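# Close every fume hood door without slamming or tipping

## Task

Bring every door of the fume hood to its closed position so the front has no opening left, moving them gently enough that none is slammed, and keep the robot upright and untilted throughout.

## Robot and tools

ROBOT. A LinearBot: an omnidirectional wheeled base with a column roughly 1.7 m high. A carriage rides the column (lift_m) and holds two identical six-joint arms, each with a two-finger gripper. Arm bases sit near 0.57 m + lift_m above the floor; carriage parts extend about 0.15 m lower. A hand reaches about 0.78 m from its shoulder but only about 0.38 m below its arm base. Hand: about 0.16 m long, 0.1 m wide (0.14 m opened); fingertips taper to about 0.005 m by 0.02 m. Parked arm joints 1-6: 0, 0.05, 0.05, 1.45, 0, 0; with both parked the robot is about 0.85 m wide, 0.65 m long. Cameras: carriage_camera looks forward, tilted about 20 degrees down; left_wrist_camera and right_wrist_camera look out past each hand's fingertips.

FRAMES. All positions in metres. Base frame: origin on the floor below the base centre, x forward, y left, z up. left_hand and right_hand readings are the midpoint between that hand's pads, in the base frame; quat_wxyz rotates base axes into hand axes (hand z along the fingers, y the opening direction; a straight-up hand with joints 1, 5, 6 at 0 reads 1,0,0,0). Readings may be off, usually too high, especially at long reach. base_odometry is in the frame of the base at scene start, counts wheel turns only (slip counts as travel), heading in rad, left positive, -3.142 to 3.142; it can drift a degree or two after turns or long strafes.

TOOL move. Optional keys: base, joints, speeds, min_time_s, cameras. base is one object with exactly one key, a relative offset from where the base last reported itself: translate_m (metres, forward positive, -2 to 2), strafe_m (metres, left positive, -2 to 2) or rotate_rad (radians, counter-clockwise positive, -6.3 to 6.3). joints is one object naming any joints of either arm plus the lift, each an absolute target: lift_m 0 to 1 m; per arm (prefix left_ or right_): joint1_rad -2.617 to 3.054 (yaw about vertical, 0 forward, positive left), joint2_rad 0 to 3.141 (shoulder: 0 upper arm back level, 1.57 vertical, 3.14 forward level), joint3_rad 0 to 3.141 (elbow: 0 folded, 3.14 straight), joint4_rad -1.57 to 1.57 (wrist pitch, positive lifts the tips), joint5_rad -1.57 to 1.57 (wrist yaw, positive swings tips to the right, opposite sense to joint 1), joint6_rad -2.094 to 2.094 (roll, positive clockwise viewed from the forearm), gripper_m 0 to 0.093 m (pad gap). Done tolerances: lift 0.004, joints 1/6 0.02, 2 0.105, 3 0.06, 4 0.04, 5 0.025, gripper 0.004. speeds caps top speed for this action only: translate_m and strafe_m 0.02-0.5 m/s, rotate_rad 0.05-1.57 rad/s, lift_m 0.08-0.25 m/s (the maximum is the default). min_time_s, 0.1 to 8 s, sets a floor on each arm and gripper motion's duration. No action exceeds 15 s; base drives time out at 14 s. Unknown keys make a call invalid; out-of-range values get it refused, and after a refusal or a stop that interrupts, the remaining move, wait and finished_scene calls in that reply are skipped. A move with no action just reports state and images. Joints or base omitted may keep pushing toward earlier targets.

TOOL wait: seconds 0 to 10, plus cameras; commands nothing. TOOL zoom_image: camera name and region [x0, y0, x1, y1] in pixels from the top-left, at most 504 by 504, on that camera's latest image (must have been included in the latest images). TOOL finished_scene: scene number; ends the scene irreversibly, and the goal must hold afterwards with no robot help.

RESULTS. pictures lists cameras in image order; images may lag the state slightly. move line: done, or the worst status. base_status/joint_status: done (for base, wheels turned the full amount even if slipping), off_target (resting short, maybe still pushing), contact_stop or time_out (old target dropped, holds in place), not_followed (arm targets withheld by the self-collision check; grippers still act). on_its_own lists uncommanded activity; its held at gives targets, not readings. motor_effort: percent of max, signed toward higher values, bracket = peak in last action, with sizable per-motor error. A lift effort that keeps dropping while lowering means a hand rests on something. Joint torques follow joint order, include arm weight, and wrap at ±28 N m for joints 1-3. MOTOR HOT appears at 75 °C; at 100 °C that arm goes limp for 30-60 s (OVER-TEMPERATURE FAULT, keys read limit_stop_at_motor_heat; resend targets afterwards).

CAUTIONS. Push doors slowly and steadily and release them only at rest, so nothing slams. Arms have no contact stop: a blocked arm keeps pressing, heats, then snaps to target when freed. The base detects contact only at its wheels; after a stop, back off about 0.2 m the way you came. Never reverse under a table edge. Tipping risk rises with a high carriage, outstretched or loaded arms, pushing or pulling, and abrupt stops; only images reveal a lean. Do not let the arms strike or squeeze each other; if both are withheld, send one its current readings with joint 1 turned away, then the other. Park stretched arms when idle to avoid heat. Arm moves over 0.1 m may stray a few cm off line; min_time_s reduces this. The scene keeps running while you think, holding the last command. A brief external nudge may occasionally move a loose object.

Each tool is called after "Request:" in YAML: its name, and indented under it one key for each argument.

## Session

Request:
move:

Scene clock: 0.00 s.
Joint torques (N m): no reading
base_odometry: x=+0.000 y=+0.000 heading=+0.000
base_status: not commanded
joint_positions: lift_m=+0.300 left_joint1_rad=+0.007 left_joint2_rad=+0.033 left_joint3_rad=+0.045 left_joint4_rad=+1.465 left_joint5_rad=-0.013 left_joint6_rad=+0.036 left_gripper_m=+0.09396 right_joint1_rad=-0.015 right_joint2_rad=+0.052 right_joint3_rad=+0.032 right_joint4_rad=+1.405 right_joint5_rad=-0.031 right_joint6_rad=+0.001 right_gripper_m=+0.09396
joint_status: not commanded
motor_effort: lift_m=+30 drive_wheels=-1
left_hand: x=+0.2420 y=+0.3192 z=+1.3158 quat_wxyz=(+0.999, -0.006, +0.047, +0.022) (m; base frame)
right_hand: x=+0.2666 y=-0.3123 z=+1.3099 quat_wxyz=(+0.996, -0.014, +0.093, -0.005) (m; base frame)
pictures: carriage_camera, left_wrist_camera, right_wrist_camera
Images, in order (width x height): carriage_camera 672x504, left_wrist_camera 672x504, right_wrist_camera 672x504.

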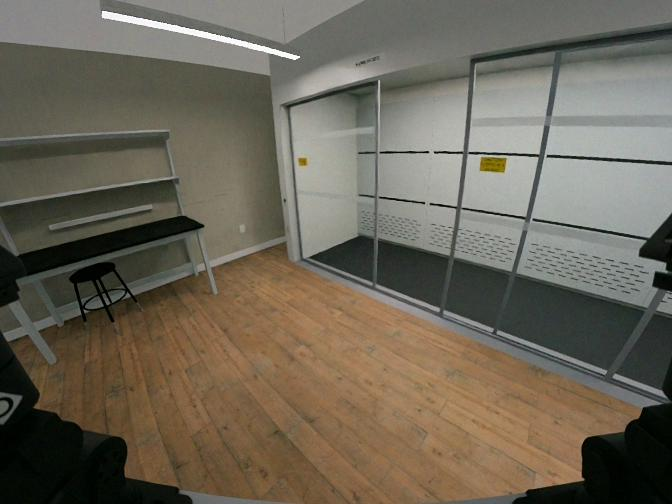

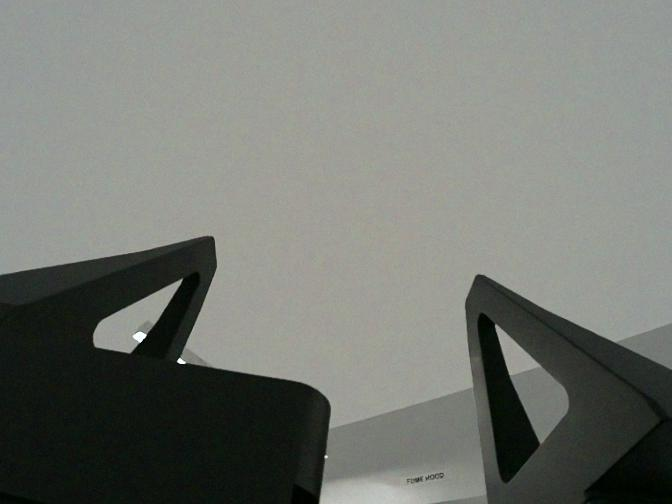

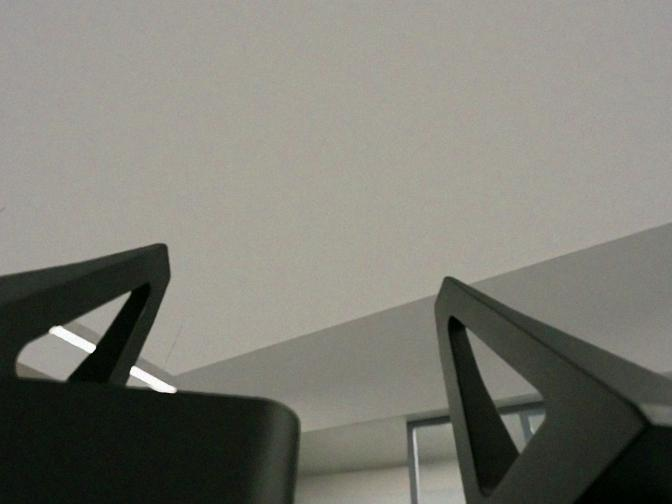

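Request:
move:
  base: {"rotate_rad": -0.6}
  cameras: ["carriage_camera"]

Request:
zoom_image:
  camera: "carriage_camera"
  region: [0, 20, 340, 360]

Request:
zoom_image:
  camera: "carriage_camera"
  region: [330, 20, 670, 360]

Scene clock: 2.20 s.
Joint torques (N m): left_arm=[-0.2 3.9 6.58 -0.14 0.03 0.01] | right_arm=[-0.2 3.95 4.62 0.06 -0.03 0]
move: done
base_odometry: x=+0.000 y=+0.000 heading=-0.600
base_status: done
joint_positions: lift_m=+0.300 left_joint1_rad=+0.007 left_joint2_rad=+0.033 left_joint3_rad=+0.045 left_joint4_rad=+1.465 left_joint5_rad=-0.013 left_joint6_rad=+0.036 left_gripper_m=+0.09396 right_joint1_rad=-0.015 right_joint2_rad=+0.052 right_joint3_rad=+0.032 right_joint4_rad=+1.405 right_joint5_rad=-0.031 right_joint6_rad=+0.001 right_gripper_m=+0.09396
joint_status: not commanded
motor_effort: lift_m=+30(30) drive_wheels=+2(11)
left_hand: x=+0.2420 y=+0.3192 z=+1.3158 quat_wxyz=(+0.999, -0.006, +0.047, +0.022) (m; base frame)
right_hand: x=+0.2666 y=-0.3123 z=+1.3099 quat_wxyz=(+0.996, -0.014, +0.093, -0.005) (m; base frame)
pictures: carriage_camera
Images, in order (width x height): carriage_camera 672x504.

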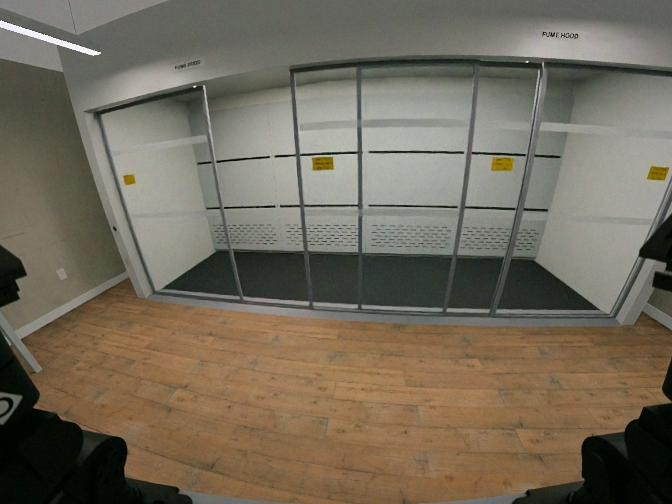

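Scaled by 1.482 from the camera's 672x504 image, which has a finer 960x720 frame.

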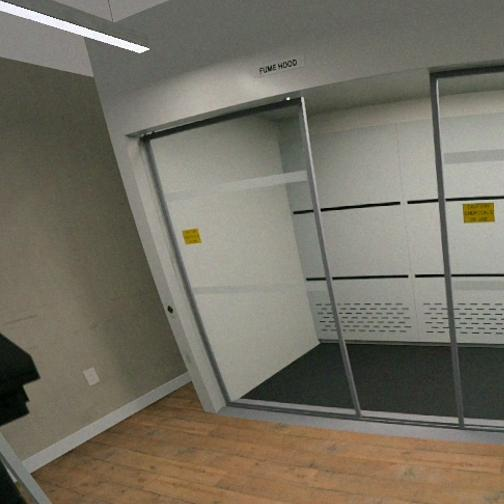

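Scaled by 1.482 from the camera's 672x504 image, which has a finer 960x720 frame.

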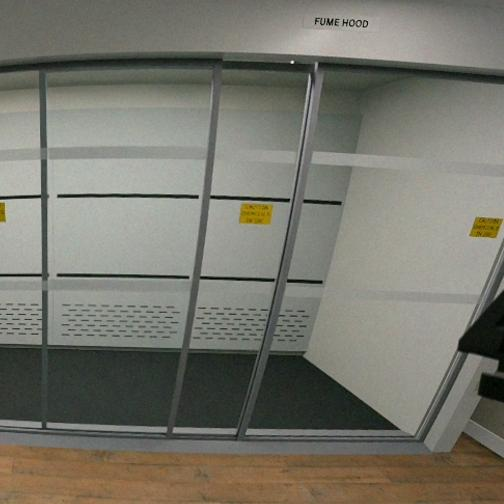

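Request:
move:
  base: {"rotate_rad": -0.07}
  cameras: []

Request:
move:
  base: {"strafe_m": -0.8}
  joints: {"lift_m":0.15,"right_joint1_rad":0.5,"right_joint2_rad":1.4,"right_joint3_rad":1.4,"right_joint4_rad":0,"right_joint5_rad":-0.4,"right_joint6_rad":0,"right_gripper_m":0}
  min_time_s: 2.5
  cameras: []

Request:
move:
  base: {"translate_m": 0.8}
  cameras: ["carriage_camera","right_wrist_camera"]

Scene clock: 3.60 s.
Joint torques (N m): left_arm=[-0.17 4.03 6.64 -0.15 -0.03 0.02] | right_arm=[0.02 4 4.66 0.05 -0.04 0]
move: done
base_odometry: x=+0.000 y=+0.000 heading=-0.669
base_status: done
joint_positions: lift_m=+0.300 left_joint1_rad=+0.007 left_joint2_rad=+0.033 left_joint3_rad=+0.045 left_joint4_rad=+1.465 left_joint5_rad=-0.013 left_joint6_rad=+0.036 left_gripper_m=+0.09396 right_joint1_rad=-0.015 right_joint2_rad=+0.052 right_joint3_rad=+0.032 right_joint4_rad=+1.405 right_joint5_rad=-0.031 right_joint6_rad=+0.001 right_gripper_m=+0.09396
joint_status: not commanded
motor_effort: lift_m=+29(30) drive_wheels=+2(6)
left_hand: x=+0.2420 y=+0.3192 z=+1.3158 quat_wxyz=(+0.999, -0.006, +0.047, +0.022) (m; base frame)
right_hand: x=+0.2666 y=-0.3123 z=+1.3099 quat_wxyz=(+0.996, -0.014, +0.093, -0.005) (m; base frame)
pictures: none
No camera images: "cameras" was empty.

Scene clock: 7.47 s.
Joint torques (N m): left_arm=[0.05 3.81 6.58 -0.11 -0.01 0.02] | right_arm=[0.51 -5.9 7.73 1.79 -0.2 -0.03]
move: done
base_odometry: x=-0.497 y=-0.627 heading=-0.670
base_status: done
joint_positions: lift_m=+0.150 left_joint1_rad=+0.007 left_joint2_rad=+0.033 left_joint3_rad=+0.045 left_joint4_rad=+1.465 left_joint5_rad=-0.013 left_joint6_rad=+0.036 left_gripper_m=+0.09396 right_joint1_rad=+0.493 right_joint2_rad=+1.389 right_joint3_rad=+1.375 right_joint4_rad=+0.017 right_joint5_rad=-0.387 right_joint6_rad=+0.001 right_gripper_m=+0.00056
joint_status: all done
motor_effort: lift_m=+29(30) drive_wheels=-4(12)
left_hand: x=+0.2420 y=+0.3192 z=+1.1658 quat_wxyz=(+0.999, -0.006, +0.047, +0.022) (m; base frame)
right_hand: x=+0.5856 y=-0.0460 z=+1.1665 quat_wxyz=(+0.641, -0.301, +0.639, +0.302) (m; base frame)
pictures: none
No camera images: "cameras" was empty.

Scene clock: 11.33 s.
Joint torques (N m): left_arm=[0.05 4.03 6.87 -0.18 0 0.04] | right_arm=[0.43 -6.61 7.65 1.78 -0.18 -0.05]
move: done
base_odometry: x=+0.129 y=-1.124 heading=-0.671
base_status: done
joint_positions: lift_m=+0.150 left_joint1_rad=+0.007 left_joint2_rad=+0.033 left_joint3_rad=+0.045 left_joint4_rad=+1.466 left_joint5_rad=-0.013 left_joint6_rad=+0.036 left_gripper_m=+0.09396 right_joint1_rad=+0.494 right_joint2_rad=+1.394 right_joint3_rad=+1.377 right_joint4_rad=+0.014 right_joint5_rad=-0.389 right_joint6_rad=+0.001 right_gripper_m=+0.00055
joint_status: not commanded
motor_effort: lift_m=+29(29) drive_wheels=-3(11)
left_hand: x=+0.2419 y=+0.3192 z=+1.1658 quat_wxyz=(+0.999, -0.006, +0.047, +0.022) (m; base frame)
right_hand: x=+0.5862 y=-0.0448 z=+1.1643 quat_wxyz=(+0.638, -0.302, +0.641, +0.302) (m; base frame)
pictures: carriage_camera, right_wrist_camera
Images, in order (width x height): carriage_camera 672x504, right_wrist_camera 672x504.

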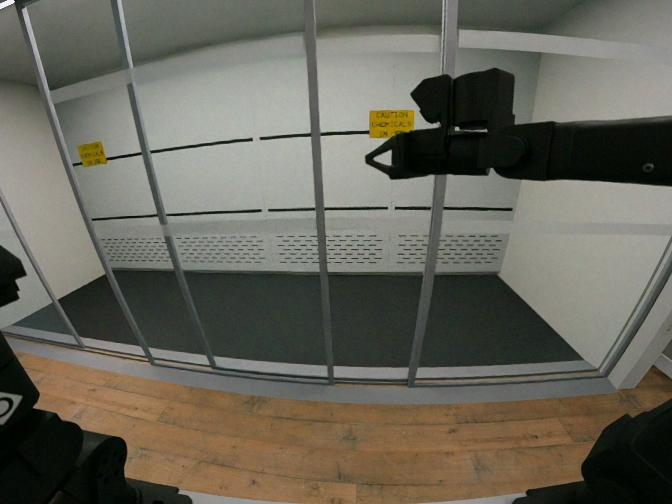

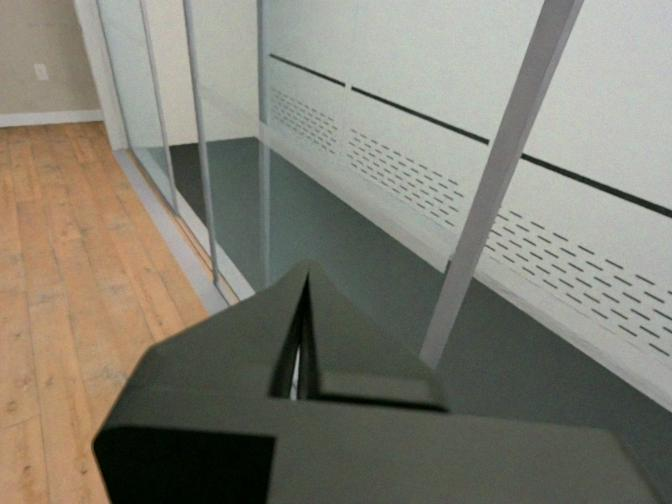

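Request:
move:
  base: {"strafe_m": -0.1}
  cameras: []

Request:
move:
  base: {"translate_m": 0.3}
  speeds: {"translate_m":0.2}
  cameras: ["carriage_camera","right_wrist_camera"]

Scene clock: 13.30 s.
Joint torques (N m): left_arm=[-0.08 3.9 6.74 -0.16 -0.03 0.01] | right_arm=[0.38 -6.61 7.83 1.79 -0.21 -0.04]
move: done
base_odometry: x=+0.067 y=-1.203 heading=-0.671
base_status: done
joint_positions: lift_m=+0.150 left_joint1_rad=+0.008 left_joint2_rad=+0.033 left_joint3_rad=+0.045 left_joint4_rad=+1.466 left_joint5_rad=-0.013 left_joint6_rad=+0.036 left_gripper_m=+0.09396 right_joint1_rad=+0.495 right_joint2_rad=+1.394 right_joint3_rad=+1.377 right_joint4_rad=+0.014 right_joint5_rad=-0.389 right_joint6_rad=+0.001 right_gripper_m=+0.00055
joint_status: not commanded
motor_effort: lift_m=+29(29) drive_wheels=-1(10)
left_hand: x=+0.2419 y=+0.3192 z=+1.1658 quat_wxyz=(+0.999, -0.006, +0.047, +0.022) (m; base frame)
right_hand: x=+0.5860 y=-0.0445 z=+1.1643 quat_wxyz=(+0.638, -0.302, +0.641, +0.303) (m; base frame)
pictures: none
No camera images: "cameras" was empty.

Scene clock: 15.97 s.
Joint torques (N m): left_arm=[-0.29 4.25 6.74 -0.07 -0.06 -0.04] | right_arm=[0.29 -6.58 7.82 1.81 -0.17 -0.03]
move: done
base_odometry: x=+0.302 y=-1.389 heading=-0.671
base_status: done
joint_positions: lift_m=+0.150 left_joint1_rad=+0.008 left_joint2_rad=+0.033 left_joint3_rad=+0.045 left_joint4_rad=+1.466 left_joint5_rad=-0.013 left_joint6_rad=+0.036 left_gripper_m=+0.09396 right_joint1_rad=+0.495 right_joint2_rad=+1.394 right_joint3_rad=+1.377 right_joint4_rad=+0.013 right_joint5_rad=-0.389 right_joint6_rad=+0.001 right_gripper_m=+0.00055
joint_status: not commanded
motor_effort: lift_m=+29(29) drive_wheels=+1(10)
left_hand: x=+0.2419 y=+0.3192 z=+1.1658 quat_wxyz=(+0.999, -0.006, +0.047, +0.022) (m; base frame)
right_hand: x=+0.5859 y=-0.0444 z=+1.1642 quat_wxyz=(+0.637, -0.302, +0.641, +0.303) (m; base frame)
pictures: carriage_camera, right_wrist_camera
Images, in order (width x height): carriage_camera 672x504, right_wrist_camera 672x504.

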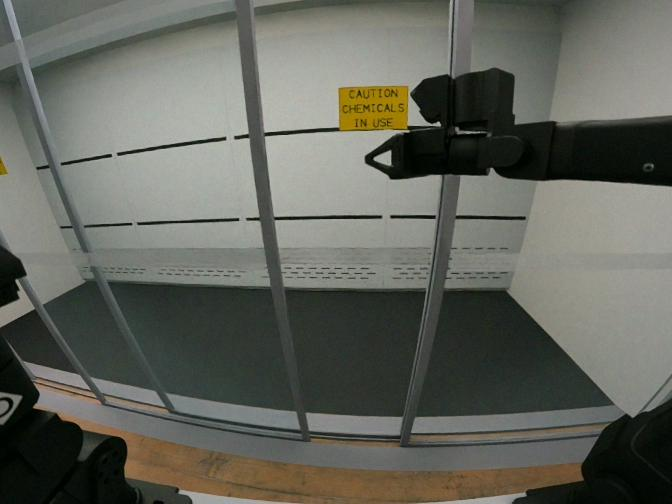

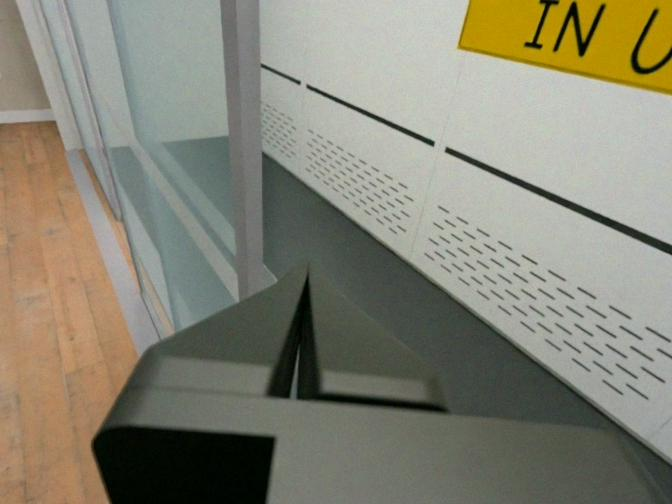

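Request:
move:
  base: {"translate_m": 0.11}
  speeds: {"translate_m":0.08}
  cameras: ["right_wrist_camera"]

Request:
move:
  base: {"strafe_m": 0.15}
  speeds: {"strafe_m":0.06}
  cameras: ["carriage_camera","right_wrist_camera"]

Scene clock: 18.27 s.
Joint torques (N m): left_arm=[-0.05 3.9 6.87 -0.16 -0.03 0] | right_arm=[0.49 -6.79 7.6 1.79 -0.2 -0.01]
move: done
base_odometry: x=+0.388 y=-1.458 heading=-0.672
base_status: done
joint_positions: lift_m=+0.150 left_joint1_rad=+0.008 left_joint2_rad=+0.033 left_joint3_rad=+0.045 left_joint4_rad=+1.466 left_joint5_rad=-0.013 left_joint6_rad=+0.036 left_gripper_m=+0.09396 right_joint1_rad=+0.495 right_joint2_rad=+1.394 right_joint3_rad=+1.378 right_joint4_rad=+0.012 right_joint5_rad=-0.389 right_joint6_rad=+0.001 right_gripper_m=+0.00055
joint_status: not commanded
motor_effort: lift_m=+29(29) drive_wheels=+1(9)
left_hand: x=+0.2418 y=+0.3192 z=+1.1659 quat_wxyz=(+0.999, -0.006, +0.046, +0.022) (m; base frame)
right_hand: x=+0.5860 y=-0.0444 z=+1.1642 quat_wxyz=(+0.637, -0.302, +0.641, +0.303) (m; base frame)
pictures: right_wrist_camera
Images, in order (width x height): right_wrist_camera 672x504.

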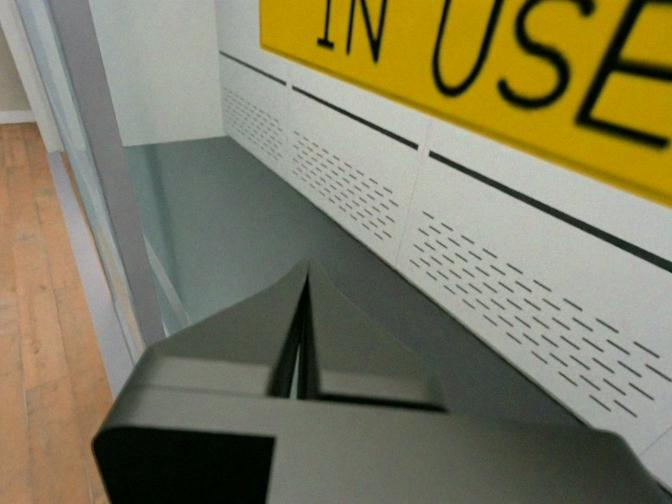

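Scene clock: 21.30 s.
Joint torques (N m): left_arm=[-0.05 4.03 6.76 -0.18 -0.07 0.02] | right_arm=[0.09 -6.56 7.64 1.82 -0.18 -0.04]
move: done
base_odometry: x=+0.482 y=-1.341 heading=-0.672
base_status: done
joint_positions: lift_m=+0.150 left_joint1_rad=+0.007 left_joint2_rad=+0.033 left_joint3_rad=+0.045 left_joint4_rad=+1.466 left_joint5_rad=-0.013 left_joint6_rad=+0.036 left_gripper_m=+0.09396 right_joint1_rad=+0.496 right_joint2_rad=+1.394 right_joint3_rad=+1.378 right_joint4_rad=+0.012 right_joint5_rad=-0.390 right_joint6_rad=+0.001 right_gripper_m=+0.00055
joint_status: not commanded
motor_effort: lift_m=+29(29) drive_wheels=-2(9)
left_hand: x=+0.2418 y=+0.3192 z=+1.1659 quat_wxyz=(+0.999, -0.006, +0.046, +0.022) (m; base frame)
right_hand: x=+0.5856 y=-0.0439 z=+1.1642 quat_wxyz=(+0.637, -0.303, +0.641, +0.303) (m; base frame)
pictures: carriage_camera, right_wrist_camera
Images, in order (width x height): carriage_camera 672x504, right_wrist_camera 672x504.

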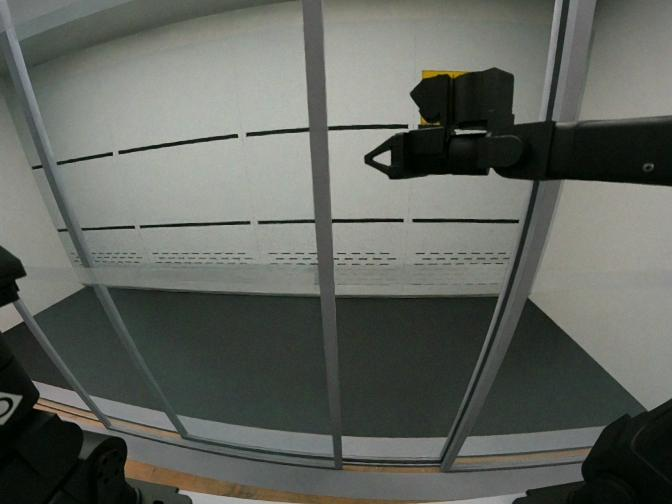

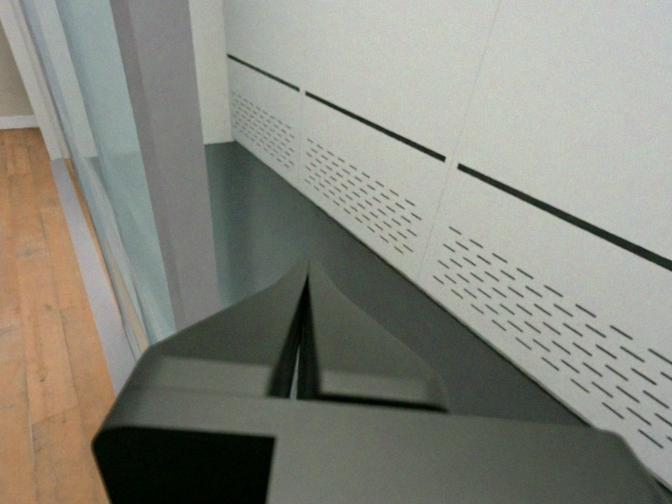

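Request:
move:
  base: {"strafe_m": 0.2}
  speeds: {"strafe_m":0.07}
  cameras: ["carriage_camera","right_wrist_camera"]

Scene clock: 25.33 s.
Joint torques (N m): left_arm=[-0.24 3.82 6.67 -0.15 0 -0.01] | right_arm=[8.98 2.02 7.5 3.38 -2.18 -0.03]
move: done
base_odometry: x=+0.606 y=-1.184 heading=-0.672
base_status: done
joint_positions: lift_m=+0.150 left_joint1_rad=+0.008 left_joint2_rad=+0.033 left_joint3_rad=+0.045 left_joint4_rad=+1.466 left_joint5_rad=-0.013 left_joint6_rad=+0.036 left_gripper_m=+0.09396 right_joint1_rad=+0.410 right_joint2_rad=+1.315 right_joint3_rad=+1.378 right_joint4_rad=-0.136 right_joint5_rad=-0.194 right_joint6_rad=+0.000 right_gripper_m=+0.00050
joint_status: not commanded
motor_effort: lift_m=+29(29) drive_wheels=+4(13)
left_hand: x=+0.2418 y=+0.3192 z=+1.1659 quat_wxyz=(+0.999, -0.006, +0.046, +0.022) (m; base frame)
right_hand: x=+0.6055 y=-0.1128 z=+1.1622 quat_wxyz=(+0.649, -0.213, +0.701, +0.207) (m; base frame)
pictures: carriage_camera, right_wrist_camera
Images, in order (width x height): carriage_camera 672x504, right_wrist_camera 672x504.

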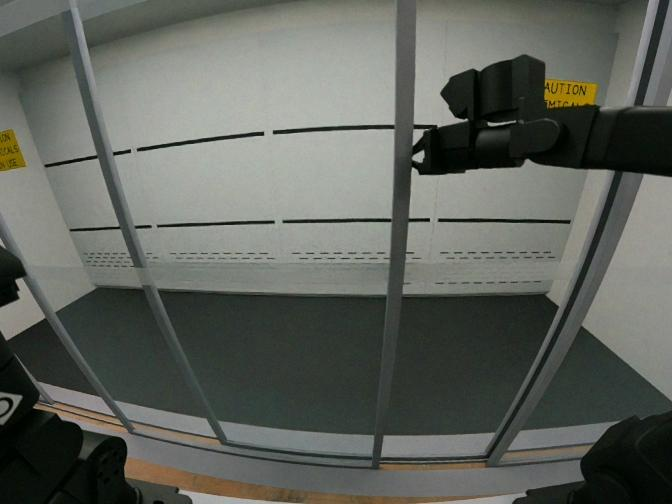

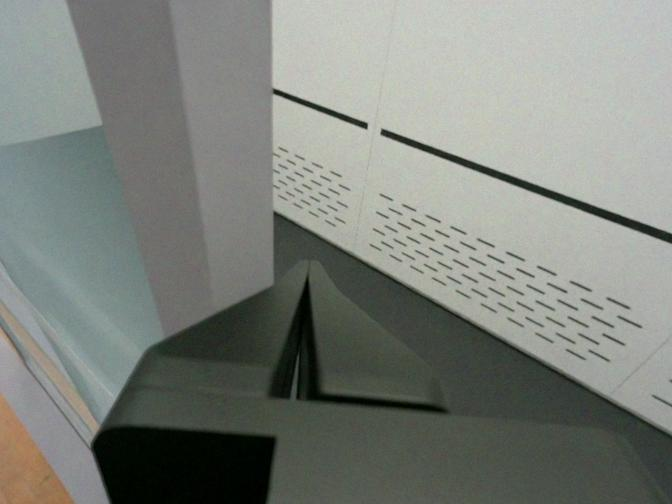

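Request:
move:
  base: {"strafe_m": 0.06}
  speeds: {"strafe_m":0.06}
  cameras: ["carriage_camera","right_wrist_camera"]

Scene clock: 27.40 s.
Joint torques (N m): left_arm=[-0.03 3.93 6.93 -0.18 -0.09 0.02] | right_arm=[8.96 1.62 7.49 3.33 -2.33 -0.04]
move: done
base_odometry: x=+0.644 y=-1.138 heading=-0.673
base_status: done
joint_positions: lift_m=+0.150 left_joint1_rad=+0.007 left_joint2_rad=+0.033 left_joint3_rad=+0.045 left_joint4_rad=+1.466 left_joint5_rad=-0.013 left_joint6_rad=+0.036 left_gripper_m=+0.09396 right_joint1_rad=+0.410 right_joint2_rad=+1.320 right_joint3_rad=+1.378 right_joint4_rad=-0.127 right_joint5_rad=-0.181 right_joint6_rad=+0.002 right_gripper_m=+0.00050
joint_status: not commanded
motor_effort: lift_m=+29(29) drive_wheels=+5(13)
left_hand: x=+0.2418 y=+0.3192 z=+1.1659 quat_wxyz=(+0.999, -0.006, +0.046, +0.022) (m; base frame)
right_hand: x=+0.6082 y=-0.1141 z=+1.1625 quat_wxyz=(+0.652, -0.208, +0.701, +0.203) (m; base frame)
pictures: carriage_camera, right_wrist_camera
Images, in order (width x height): carriage_camera 672x504, right_wrist_camera 672x504.

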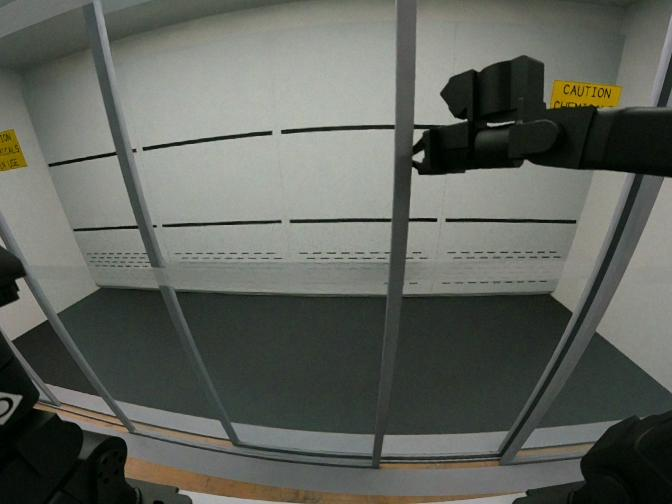

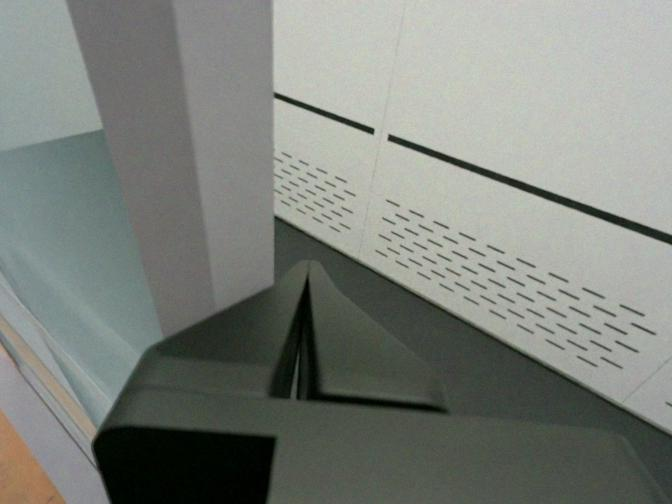

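Request:
move:
  base: {"strafe_m": 0.3}
  speeds: {"strafe_m":0.08}
  cameras: ["carriage_camera","right_wrist_camera"]

Scene clock: 32.23 s.
Joint torques (N m): left_arm=[0.06 3.86 6.79 -0.16 0.02 0] | right_arm=[9.21 -1.81 7.75 2.64 -2.56 -0.03]
move: done
base_odometry: x=+0.831 y=-0.903 heading=-0.673
base_status: done
joint_positions: lift_m=+0.150 left_joint1_rad=+0.007 left_joint2_rad=+0.033 left_joint3_rad=+0.045 left_joint4_rad=+1.466 left_joint5_rad=-0.013 left_joint6_rad=+0.036 left_gripper_m=+0.09396 right_joint1_rad=+0.408 right_joint2_rad=+1.350 right_joint3_rad=+1.378 right_joint4_rad=-0.063 right_joint5_rad=-0.159 right_joint6_rad=+0.002 right_gripper_m=+0.00049
joint_status: not commanded
motor_effort: lift_m=+29(29) drive_wheels=+3(15)
left_hand: x=+0.2418 y=+0.3192 z=+1.1659 quat_wxyz=(+0.999, -0.006, +0.046, +0.022) (m; base frame)
right_hand: x=+0.6199 y=-0.1137 z=+1.1654 quat_wxyz=(+0.666, -0.199, +0.691, +0.197) (m; base frame)
pictures: carriage_camera, right_wrist_camera
Images, in order (width x height): carriage_camera 672x504, right_wrist_camera 672x504.

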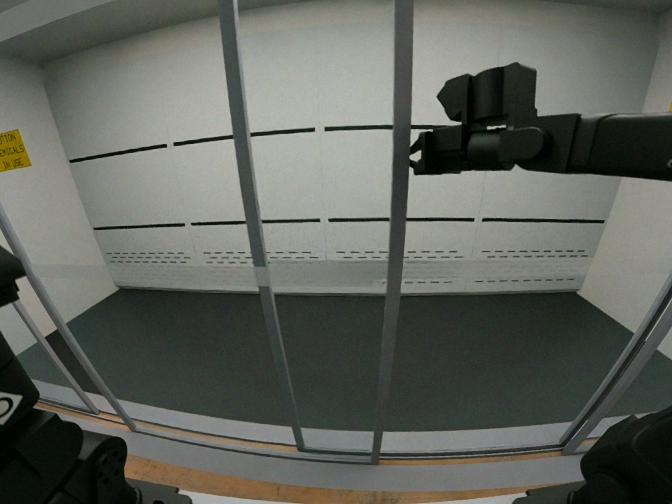

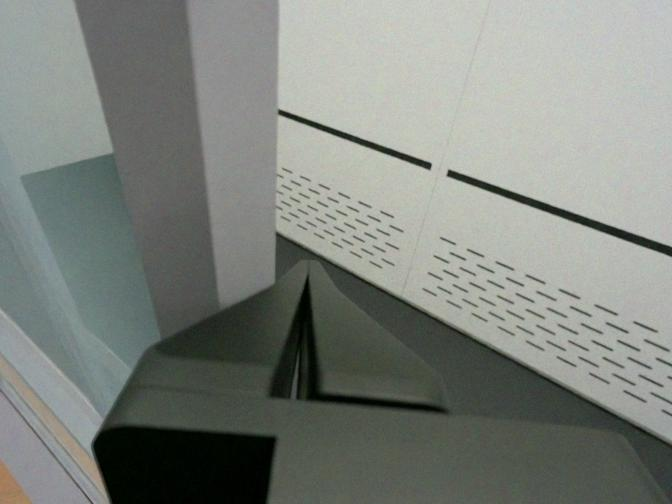

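Request:
move:
  base: {"strafe_m": 0.28}
  speeds: {"strafe_m":0.08}
  cameras: ["carriage_camera","right_wrist_camera"]

Scene clock: 36.73 s.
Joint torques (N m): left_arm=[0.03 3.84 6.58 -0.15 -0.01 0.05] | right_arm=[9.81 -3.67 7.65 2.24 -2.98 -0.03]
move: done
base_odometry: x=+1.005 y=-0.685 heading=-0.673
base_status: done
joint_positions: lift_m=+0.150 left_joint1_rad=+0.007 left_joint2_rad=+0.033 left_joint3_rad=+0.045 left_joint4_rad=+1.466 left_joint5_rad=-0.013 left_joint6_rad=+0.036 left_gripper_m=+0.09396 right_joint1_rad=+0.399 right_joint2_rad=+1.368 right_joint3_rad=+1.378 right_joint4_rad=-0.027 right_joint5_rad=-0.118 right_joint6_rad=+0.003 right_gripper_m=+0.00049
joint_status: not commanded
motor_effort: lift_m=+29(29) drive_wheels=+2(12)
left_hand: x=+0.2418 y=+0.3192 z=+1.1659 quat_wxyz=(+0.999, -0.006, +0.046, +0.022) (m; base frame)
right_hand: x=+0.6308 y=-0.1210 z=+1.1664 quat_wxyz=(+0.677, -0.180, +0.690, +0.181) (m; base frame)
pictures: carriage_camera, right_wrist_camera
Images, in order (width x height): carriage_camera 672x504, right_wrist_camera 672x504.

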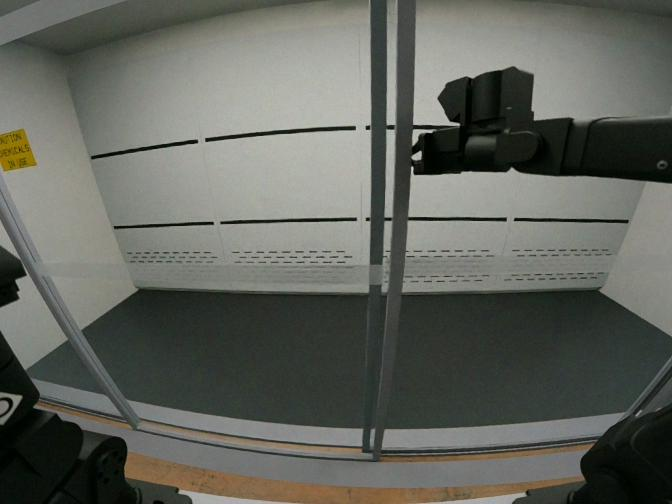

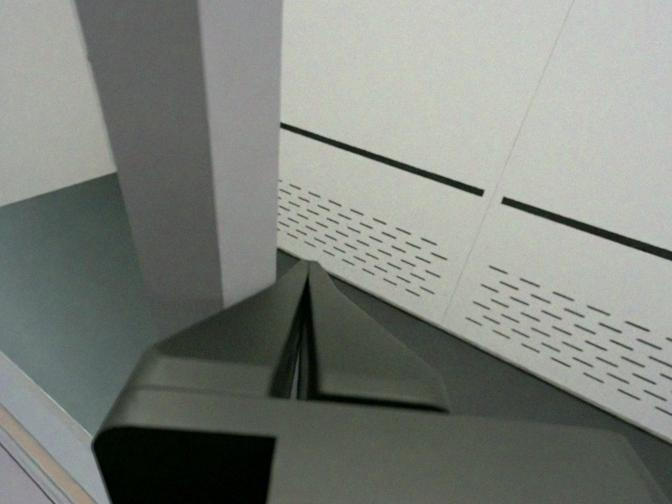

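Request:
move:
  base: {"strafe_m": 0.04}
  speeds: {"strafe_m":0.04}
  cameras: ["carriage_camera","right_wrist_camera"]

Scene clock: 38.63 s.
Joint torques (N m): left_arm=[-0.16 3.93 6.67 -0.17 -0.03 -0.01] | right_arm=[9.92 -2.85 7.68 2.44 -3.46 -0.05]
move: done
base_odometry: x=+1.031 y=-0.654 heading=-0.674
base_status: done
joint_positions: lift_m=+0.150 left_joint1_rad=+0.007 left_joint2_rad=+0.033 left_joint3_rad=+0.045 left_joint4_rad=+1.466 left_joint5_rad=-0.013 left_joint6_rad=+0.036 left_gripper_m=+0.09396 right_joint1_rad=+0.399 right_joint2_rad=+1.359 right_joint3_rad=+1.378 right_joint4_rad=-0.042 right_joint5_rad=-0.071 right_joint6_rad=+0.007 right_gripper_m=+0.00048
joint_status: not commanded
motor_effort: lift_m=+29(29) drive_wheels=+3(11)
left_hand: x=+0.2418 y=+0.3192 z=+1.1659 quat_wxyz=(+0.999, -0.006, +0.046, +0.022) (m; base frame)
right_hand: x=+0.6321 y=-0.1292 z=+1.1662 quat_wxyz=(+0.679, -0.164, +0.697, +0.166) (m; base frame)
pictures: carriage_camera, right_wrist_camera
Images, in order (width x height): carriage_camera 672x504, right_wrist_camera 672x504.

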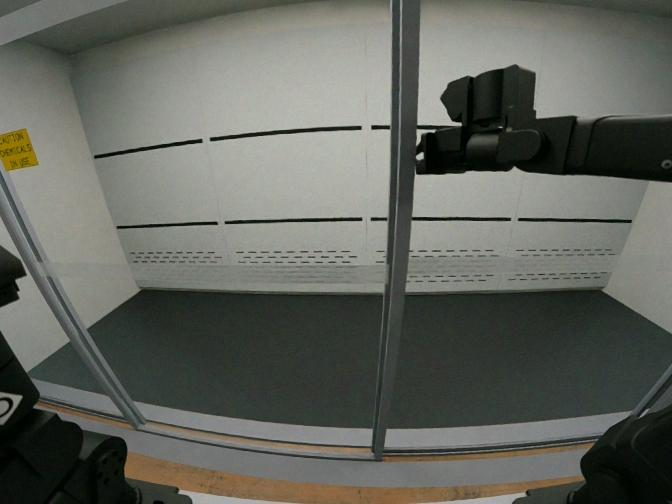

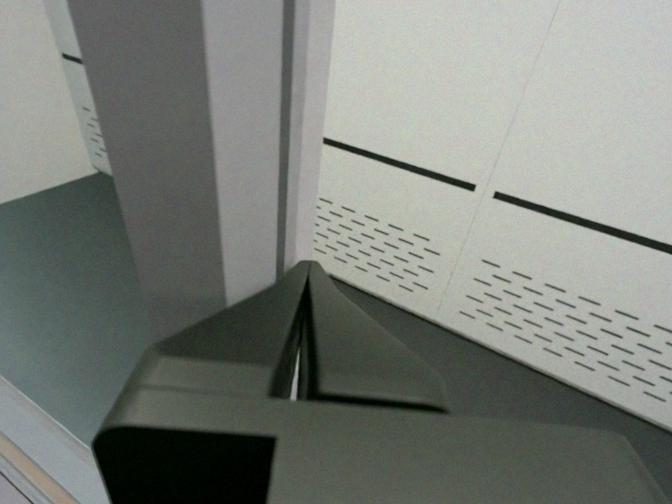

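Request:
move:
  base: {"strafe_m": -0.15}
  speeds: {"strafe_m":0.12}
  cameras: ["carriage_camera"]

Request:
move:
  base: {"translate_m": -0.9}
  cameras: ["carriage_camera"]

Request:
zoom_image:
  camera: "carriage_camera"
  region: [0, 0, 400, 400]

Scene clock: 40.83 s.
Joint torques (N m): left_arm=[0.03 3.92 6.78 -0.14 0 -0.01] | right_arm=[0.35 -7.02 7.31 1.89 -0.19 -0.07]
move: done
base_odometry: x=+0.937 y=-0.771 heading=-0.673
base_status: done
joint_positions: lift_m=+0.150 left_joint1_rad=+0.007 left_joint2_rad=+0.033 left_joint3_rad=+0.045 left_joint4_rad=+1.466 left_joint5_rad=-0.013 left_joint6_rad=+0.036 left_gripper_m=+0.09396 right_joint1_rad=+0.495 right_joint2_rad=+1.396 right_joint3_rad=+1.382 right_joint4_rad=+0.007 right_joint5_rad=-0.387 right_joint6_rad=+0.002 right_gripper_m=+0.00048
joint_status: not commanded
motor_effort: lift_m=+29(29) drive_wheels=-3(9)
left_hand: x=+0.2418 y=+0.3192 z=+1.1659 quat_wxyz=(+0.999, -0.006, +0.046, +0.022) (m; base frame)
right_hand: x=+0.5864 y=-0.0444 z=+1.1646 quat_wxyz=(+0.637, -0.301, +0.642, +0.303) (m; base frame)
pictures: carriage_camera
Images, in order (width x height): carriage_camera 672x504.

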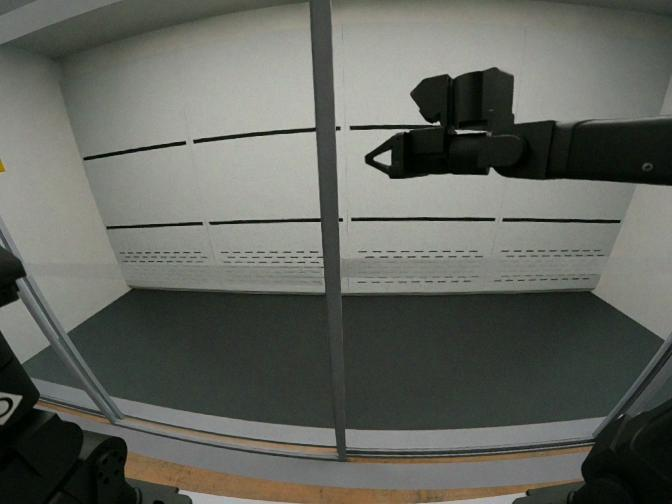

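Scene clock: 44.90 s.
Joint torques (N m): left_arm=[-0.18 3.96 6.65 -0.19 -0.05 0.03] | right_arm=[0.23 -6.91 7.21 1.86 -0.21 -0.01]
move: done
base_odometry: x=+0.233 y=-0.210 heading=-0.673
base_status: done
joint_positions: lift_m=+0.150 left_joint1_rad=+0.007 left_joint2_rad=+0.033 left_joint3_rad=+0.045 left_joint4_rad=+1.466 left_joint5_rad=-0.013 left_joint6_rad=+0.036 left_gripper_m=+0.09396 right_joint1_rad=+0.496 right_joint2_rad=+1.396 right_joint3_rad=+1.382 right_joint4_rad=+0.007 right_joint5_rad=-0.389 right_joint6_rad=+0.002 right_gripper_m=+0.00048
joint_status: not commanded
motor_effort: lift_m=+29(29) drive_wheels=-1(9)
left_hand: x=+0.2419 y=+0.3192 z=+1.1658 quat_wxyz=(+0.999, -0.006, +0.047, +0.022) (m; base frame)
right_hand: x=+0.5861 y=-0.0440 z=+1.1644 quat_wxyz=(+0.636, -0.302, +0.642, +0.303) (m; base frame)
pictures: carriage_camera
Images, in order (width x height): carriage_camera 672x504.

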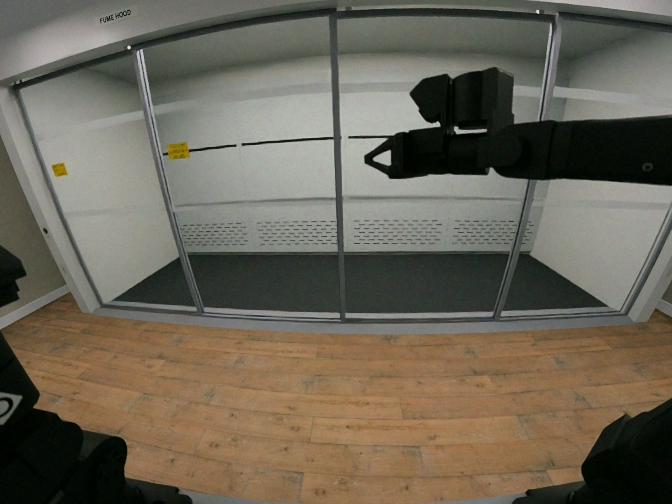

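Scaled by 1.260 from the camera's 672x504 image, which has a finer 960x720 frame.

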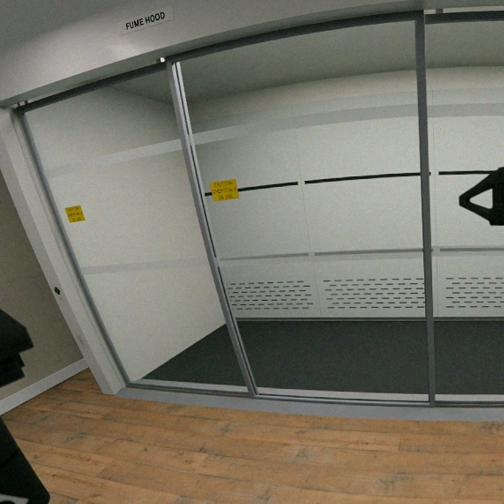

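Request:
move:
  base: {"strafe_m": 1.0}
  joints: {"right_joint1_rad":0,"right_joint2_rad":0.05,"right_joint3_rad":0.05,"right_joint4_rad":1.45,"right_joint5_rad":0,"right_joint6_rad":0}
  min_time_s: 2
  cameras: ["carriage_camera"]

Request:
zoom_image:
  camera: "carriage_camera"
  region: [60, 0, 400, 340]

Request:
zoom_image:
  camera: "carriage_camera"
  region: [220, 180, 380, 340]

Request:
move:
  base: {"strafe_m": -1.9}
  cameras: ["carriage_camera"]

Request:
zoom_image:
  camera: "carriage_camera"
  region: [240, 0, 580, 340]

Scene clock: 49.60 s.
Joint torques (N m): left_arm=[-0.03 3.82 6.42 -0.13 -0.04 0.04] | right_arm=[-0.62 3.21 3.51 0.12 0.11 -0.04]
move: done
base_odometry: x=+0.857 y=+0.572 heading=-0.673
base_status: done
joint_positions: lift_m=+0.150 left_joint1_rad=+0.007 left_joint2_rad=+0.033 left_joint3_rad=+0.045 left_joint4_rad=+1.466 left_joint5_rad=-0.013 left_joint6_rad=+0.036 left_gripper_m=+0.09396 right_joint1_rad=+0.006 right_joint2_rad=+0.058 right_joint3_rad=+0.059 right_joint4_rad=+1.437 right_joint5_rad=-0.012 right_joint6_rad=+0.002 right_gripper_m=+0.00048
joint_status: all done
motor_effort: lift_m=+29(29) drive_wheels=-2(9)
left_hand: x=+0.2419 y=+0.3192 z=+1.1658 quat_wxyz=(+0.999, -0.006, +0.047, +0.022) (m; base frame)
right_hand: x=+0.2527 y=-0.3146 z=+1.1688 quat_wxyz=(+0.998, -0.006, +0.066, +0.004) (m; base frame)
pictures: carriage_camera
Images, in order (width x height): carriage_camera 672x504.

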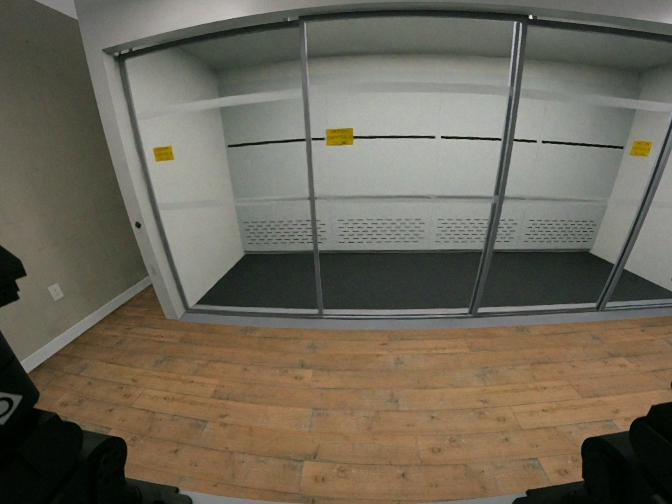

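Scaled by 1.482 from the camera's 672x504 image, which has a finer 960x720 frame.

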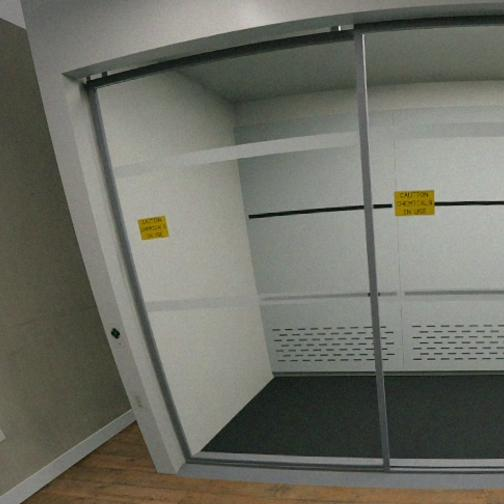

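Scaled by 3.150 from the camera's 672x504 image, which has a finer 960x720 frame.

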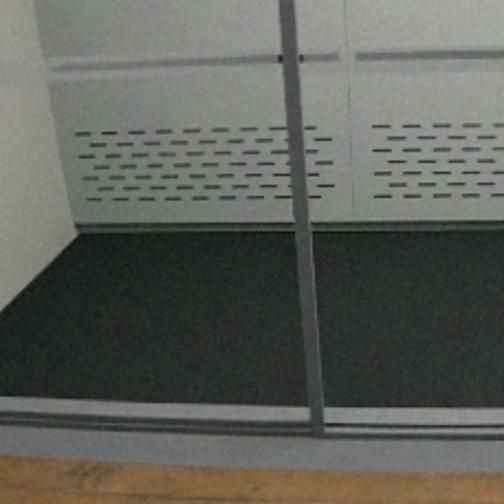

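Scene clock: 55.80 s.
Joint torques (N m): left_arm=[0.21 3.86 6.64 -0.16 -0.06 0.03] | right_arm=[-0.8 3.48 3.62 -0.03 0.03 -0.01]
move: done
base_odometry: x=-0.329 y=-0.913 heading=-0.673
base_status: done
joint_positions: lift_m=+0.150 left_joint1_rad=+0.007 left_joint2_rad=+0.033 left_joint3_rad=+0.045 left_joint4_rad=+1.466 left_joint5_rad=-0.013 left_joint6_rad=+0.036 left_gripper_m=+0.09396 right_joint1_rad=+0.006 right_joint2_rad=+0.058 right_joint3_rad=+0.059 right_joint4_rad=+1.441 right_joint5_rad=-0.010 right_joint6_rad=+0.002 right_gripper_m=+0.00048
joint_status: not commanded
motor_effort: lift_m=+29(29) drive_wheels=-2(11)
left_hand: x=+0.2419 y=+0.3192 z=+1.1658 quat_wxyz=(+0.999, -0.006, +0.047, +0.022) (m; base frame)
right_hand: x=+0.2517 y=-0.3150 z=+1.1687 quat_wxyz=(+0.998, -0.005, +0.064, +0.004) (m; base frame)
pictures: carriage_camera
Images, in order (width x height): carriage_camera 672x504.

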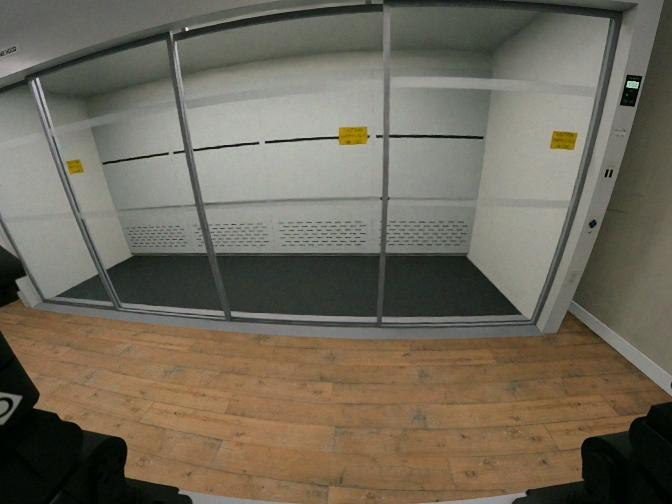

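Scaled by 1.482 from the camera's 672x504 image, which has a finer 960x720 frame.

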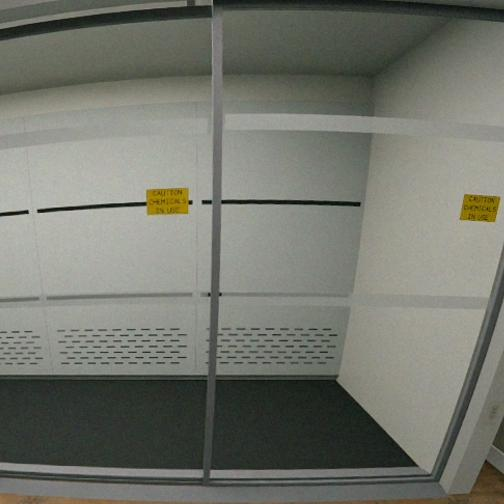

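Request:
finished_scene:
  scene: 2
  done: true

The scene is finished: the task was done.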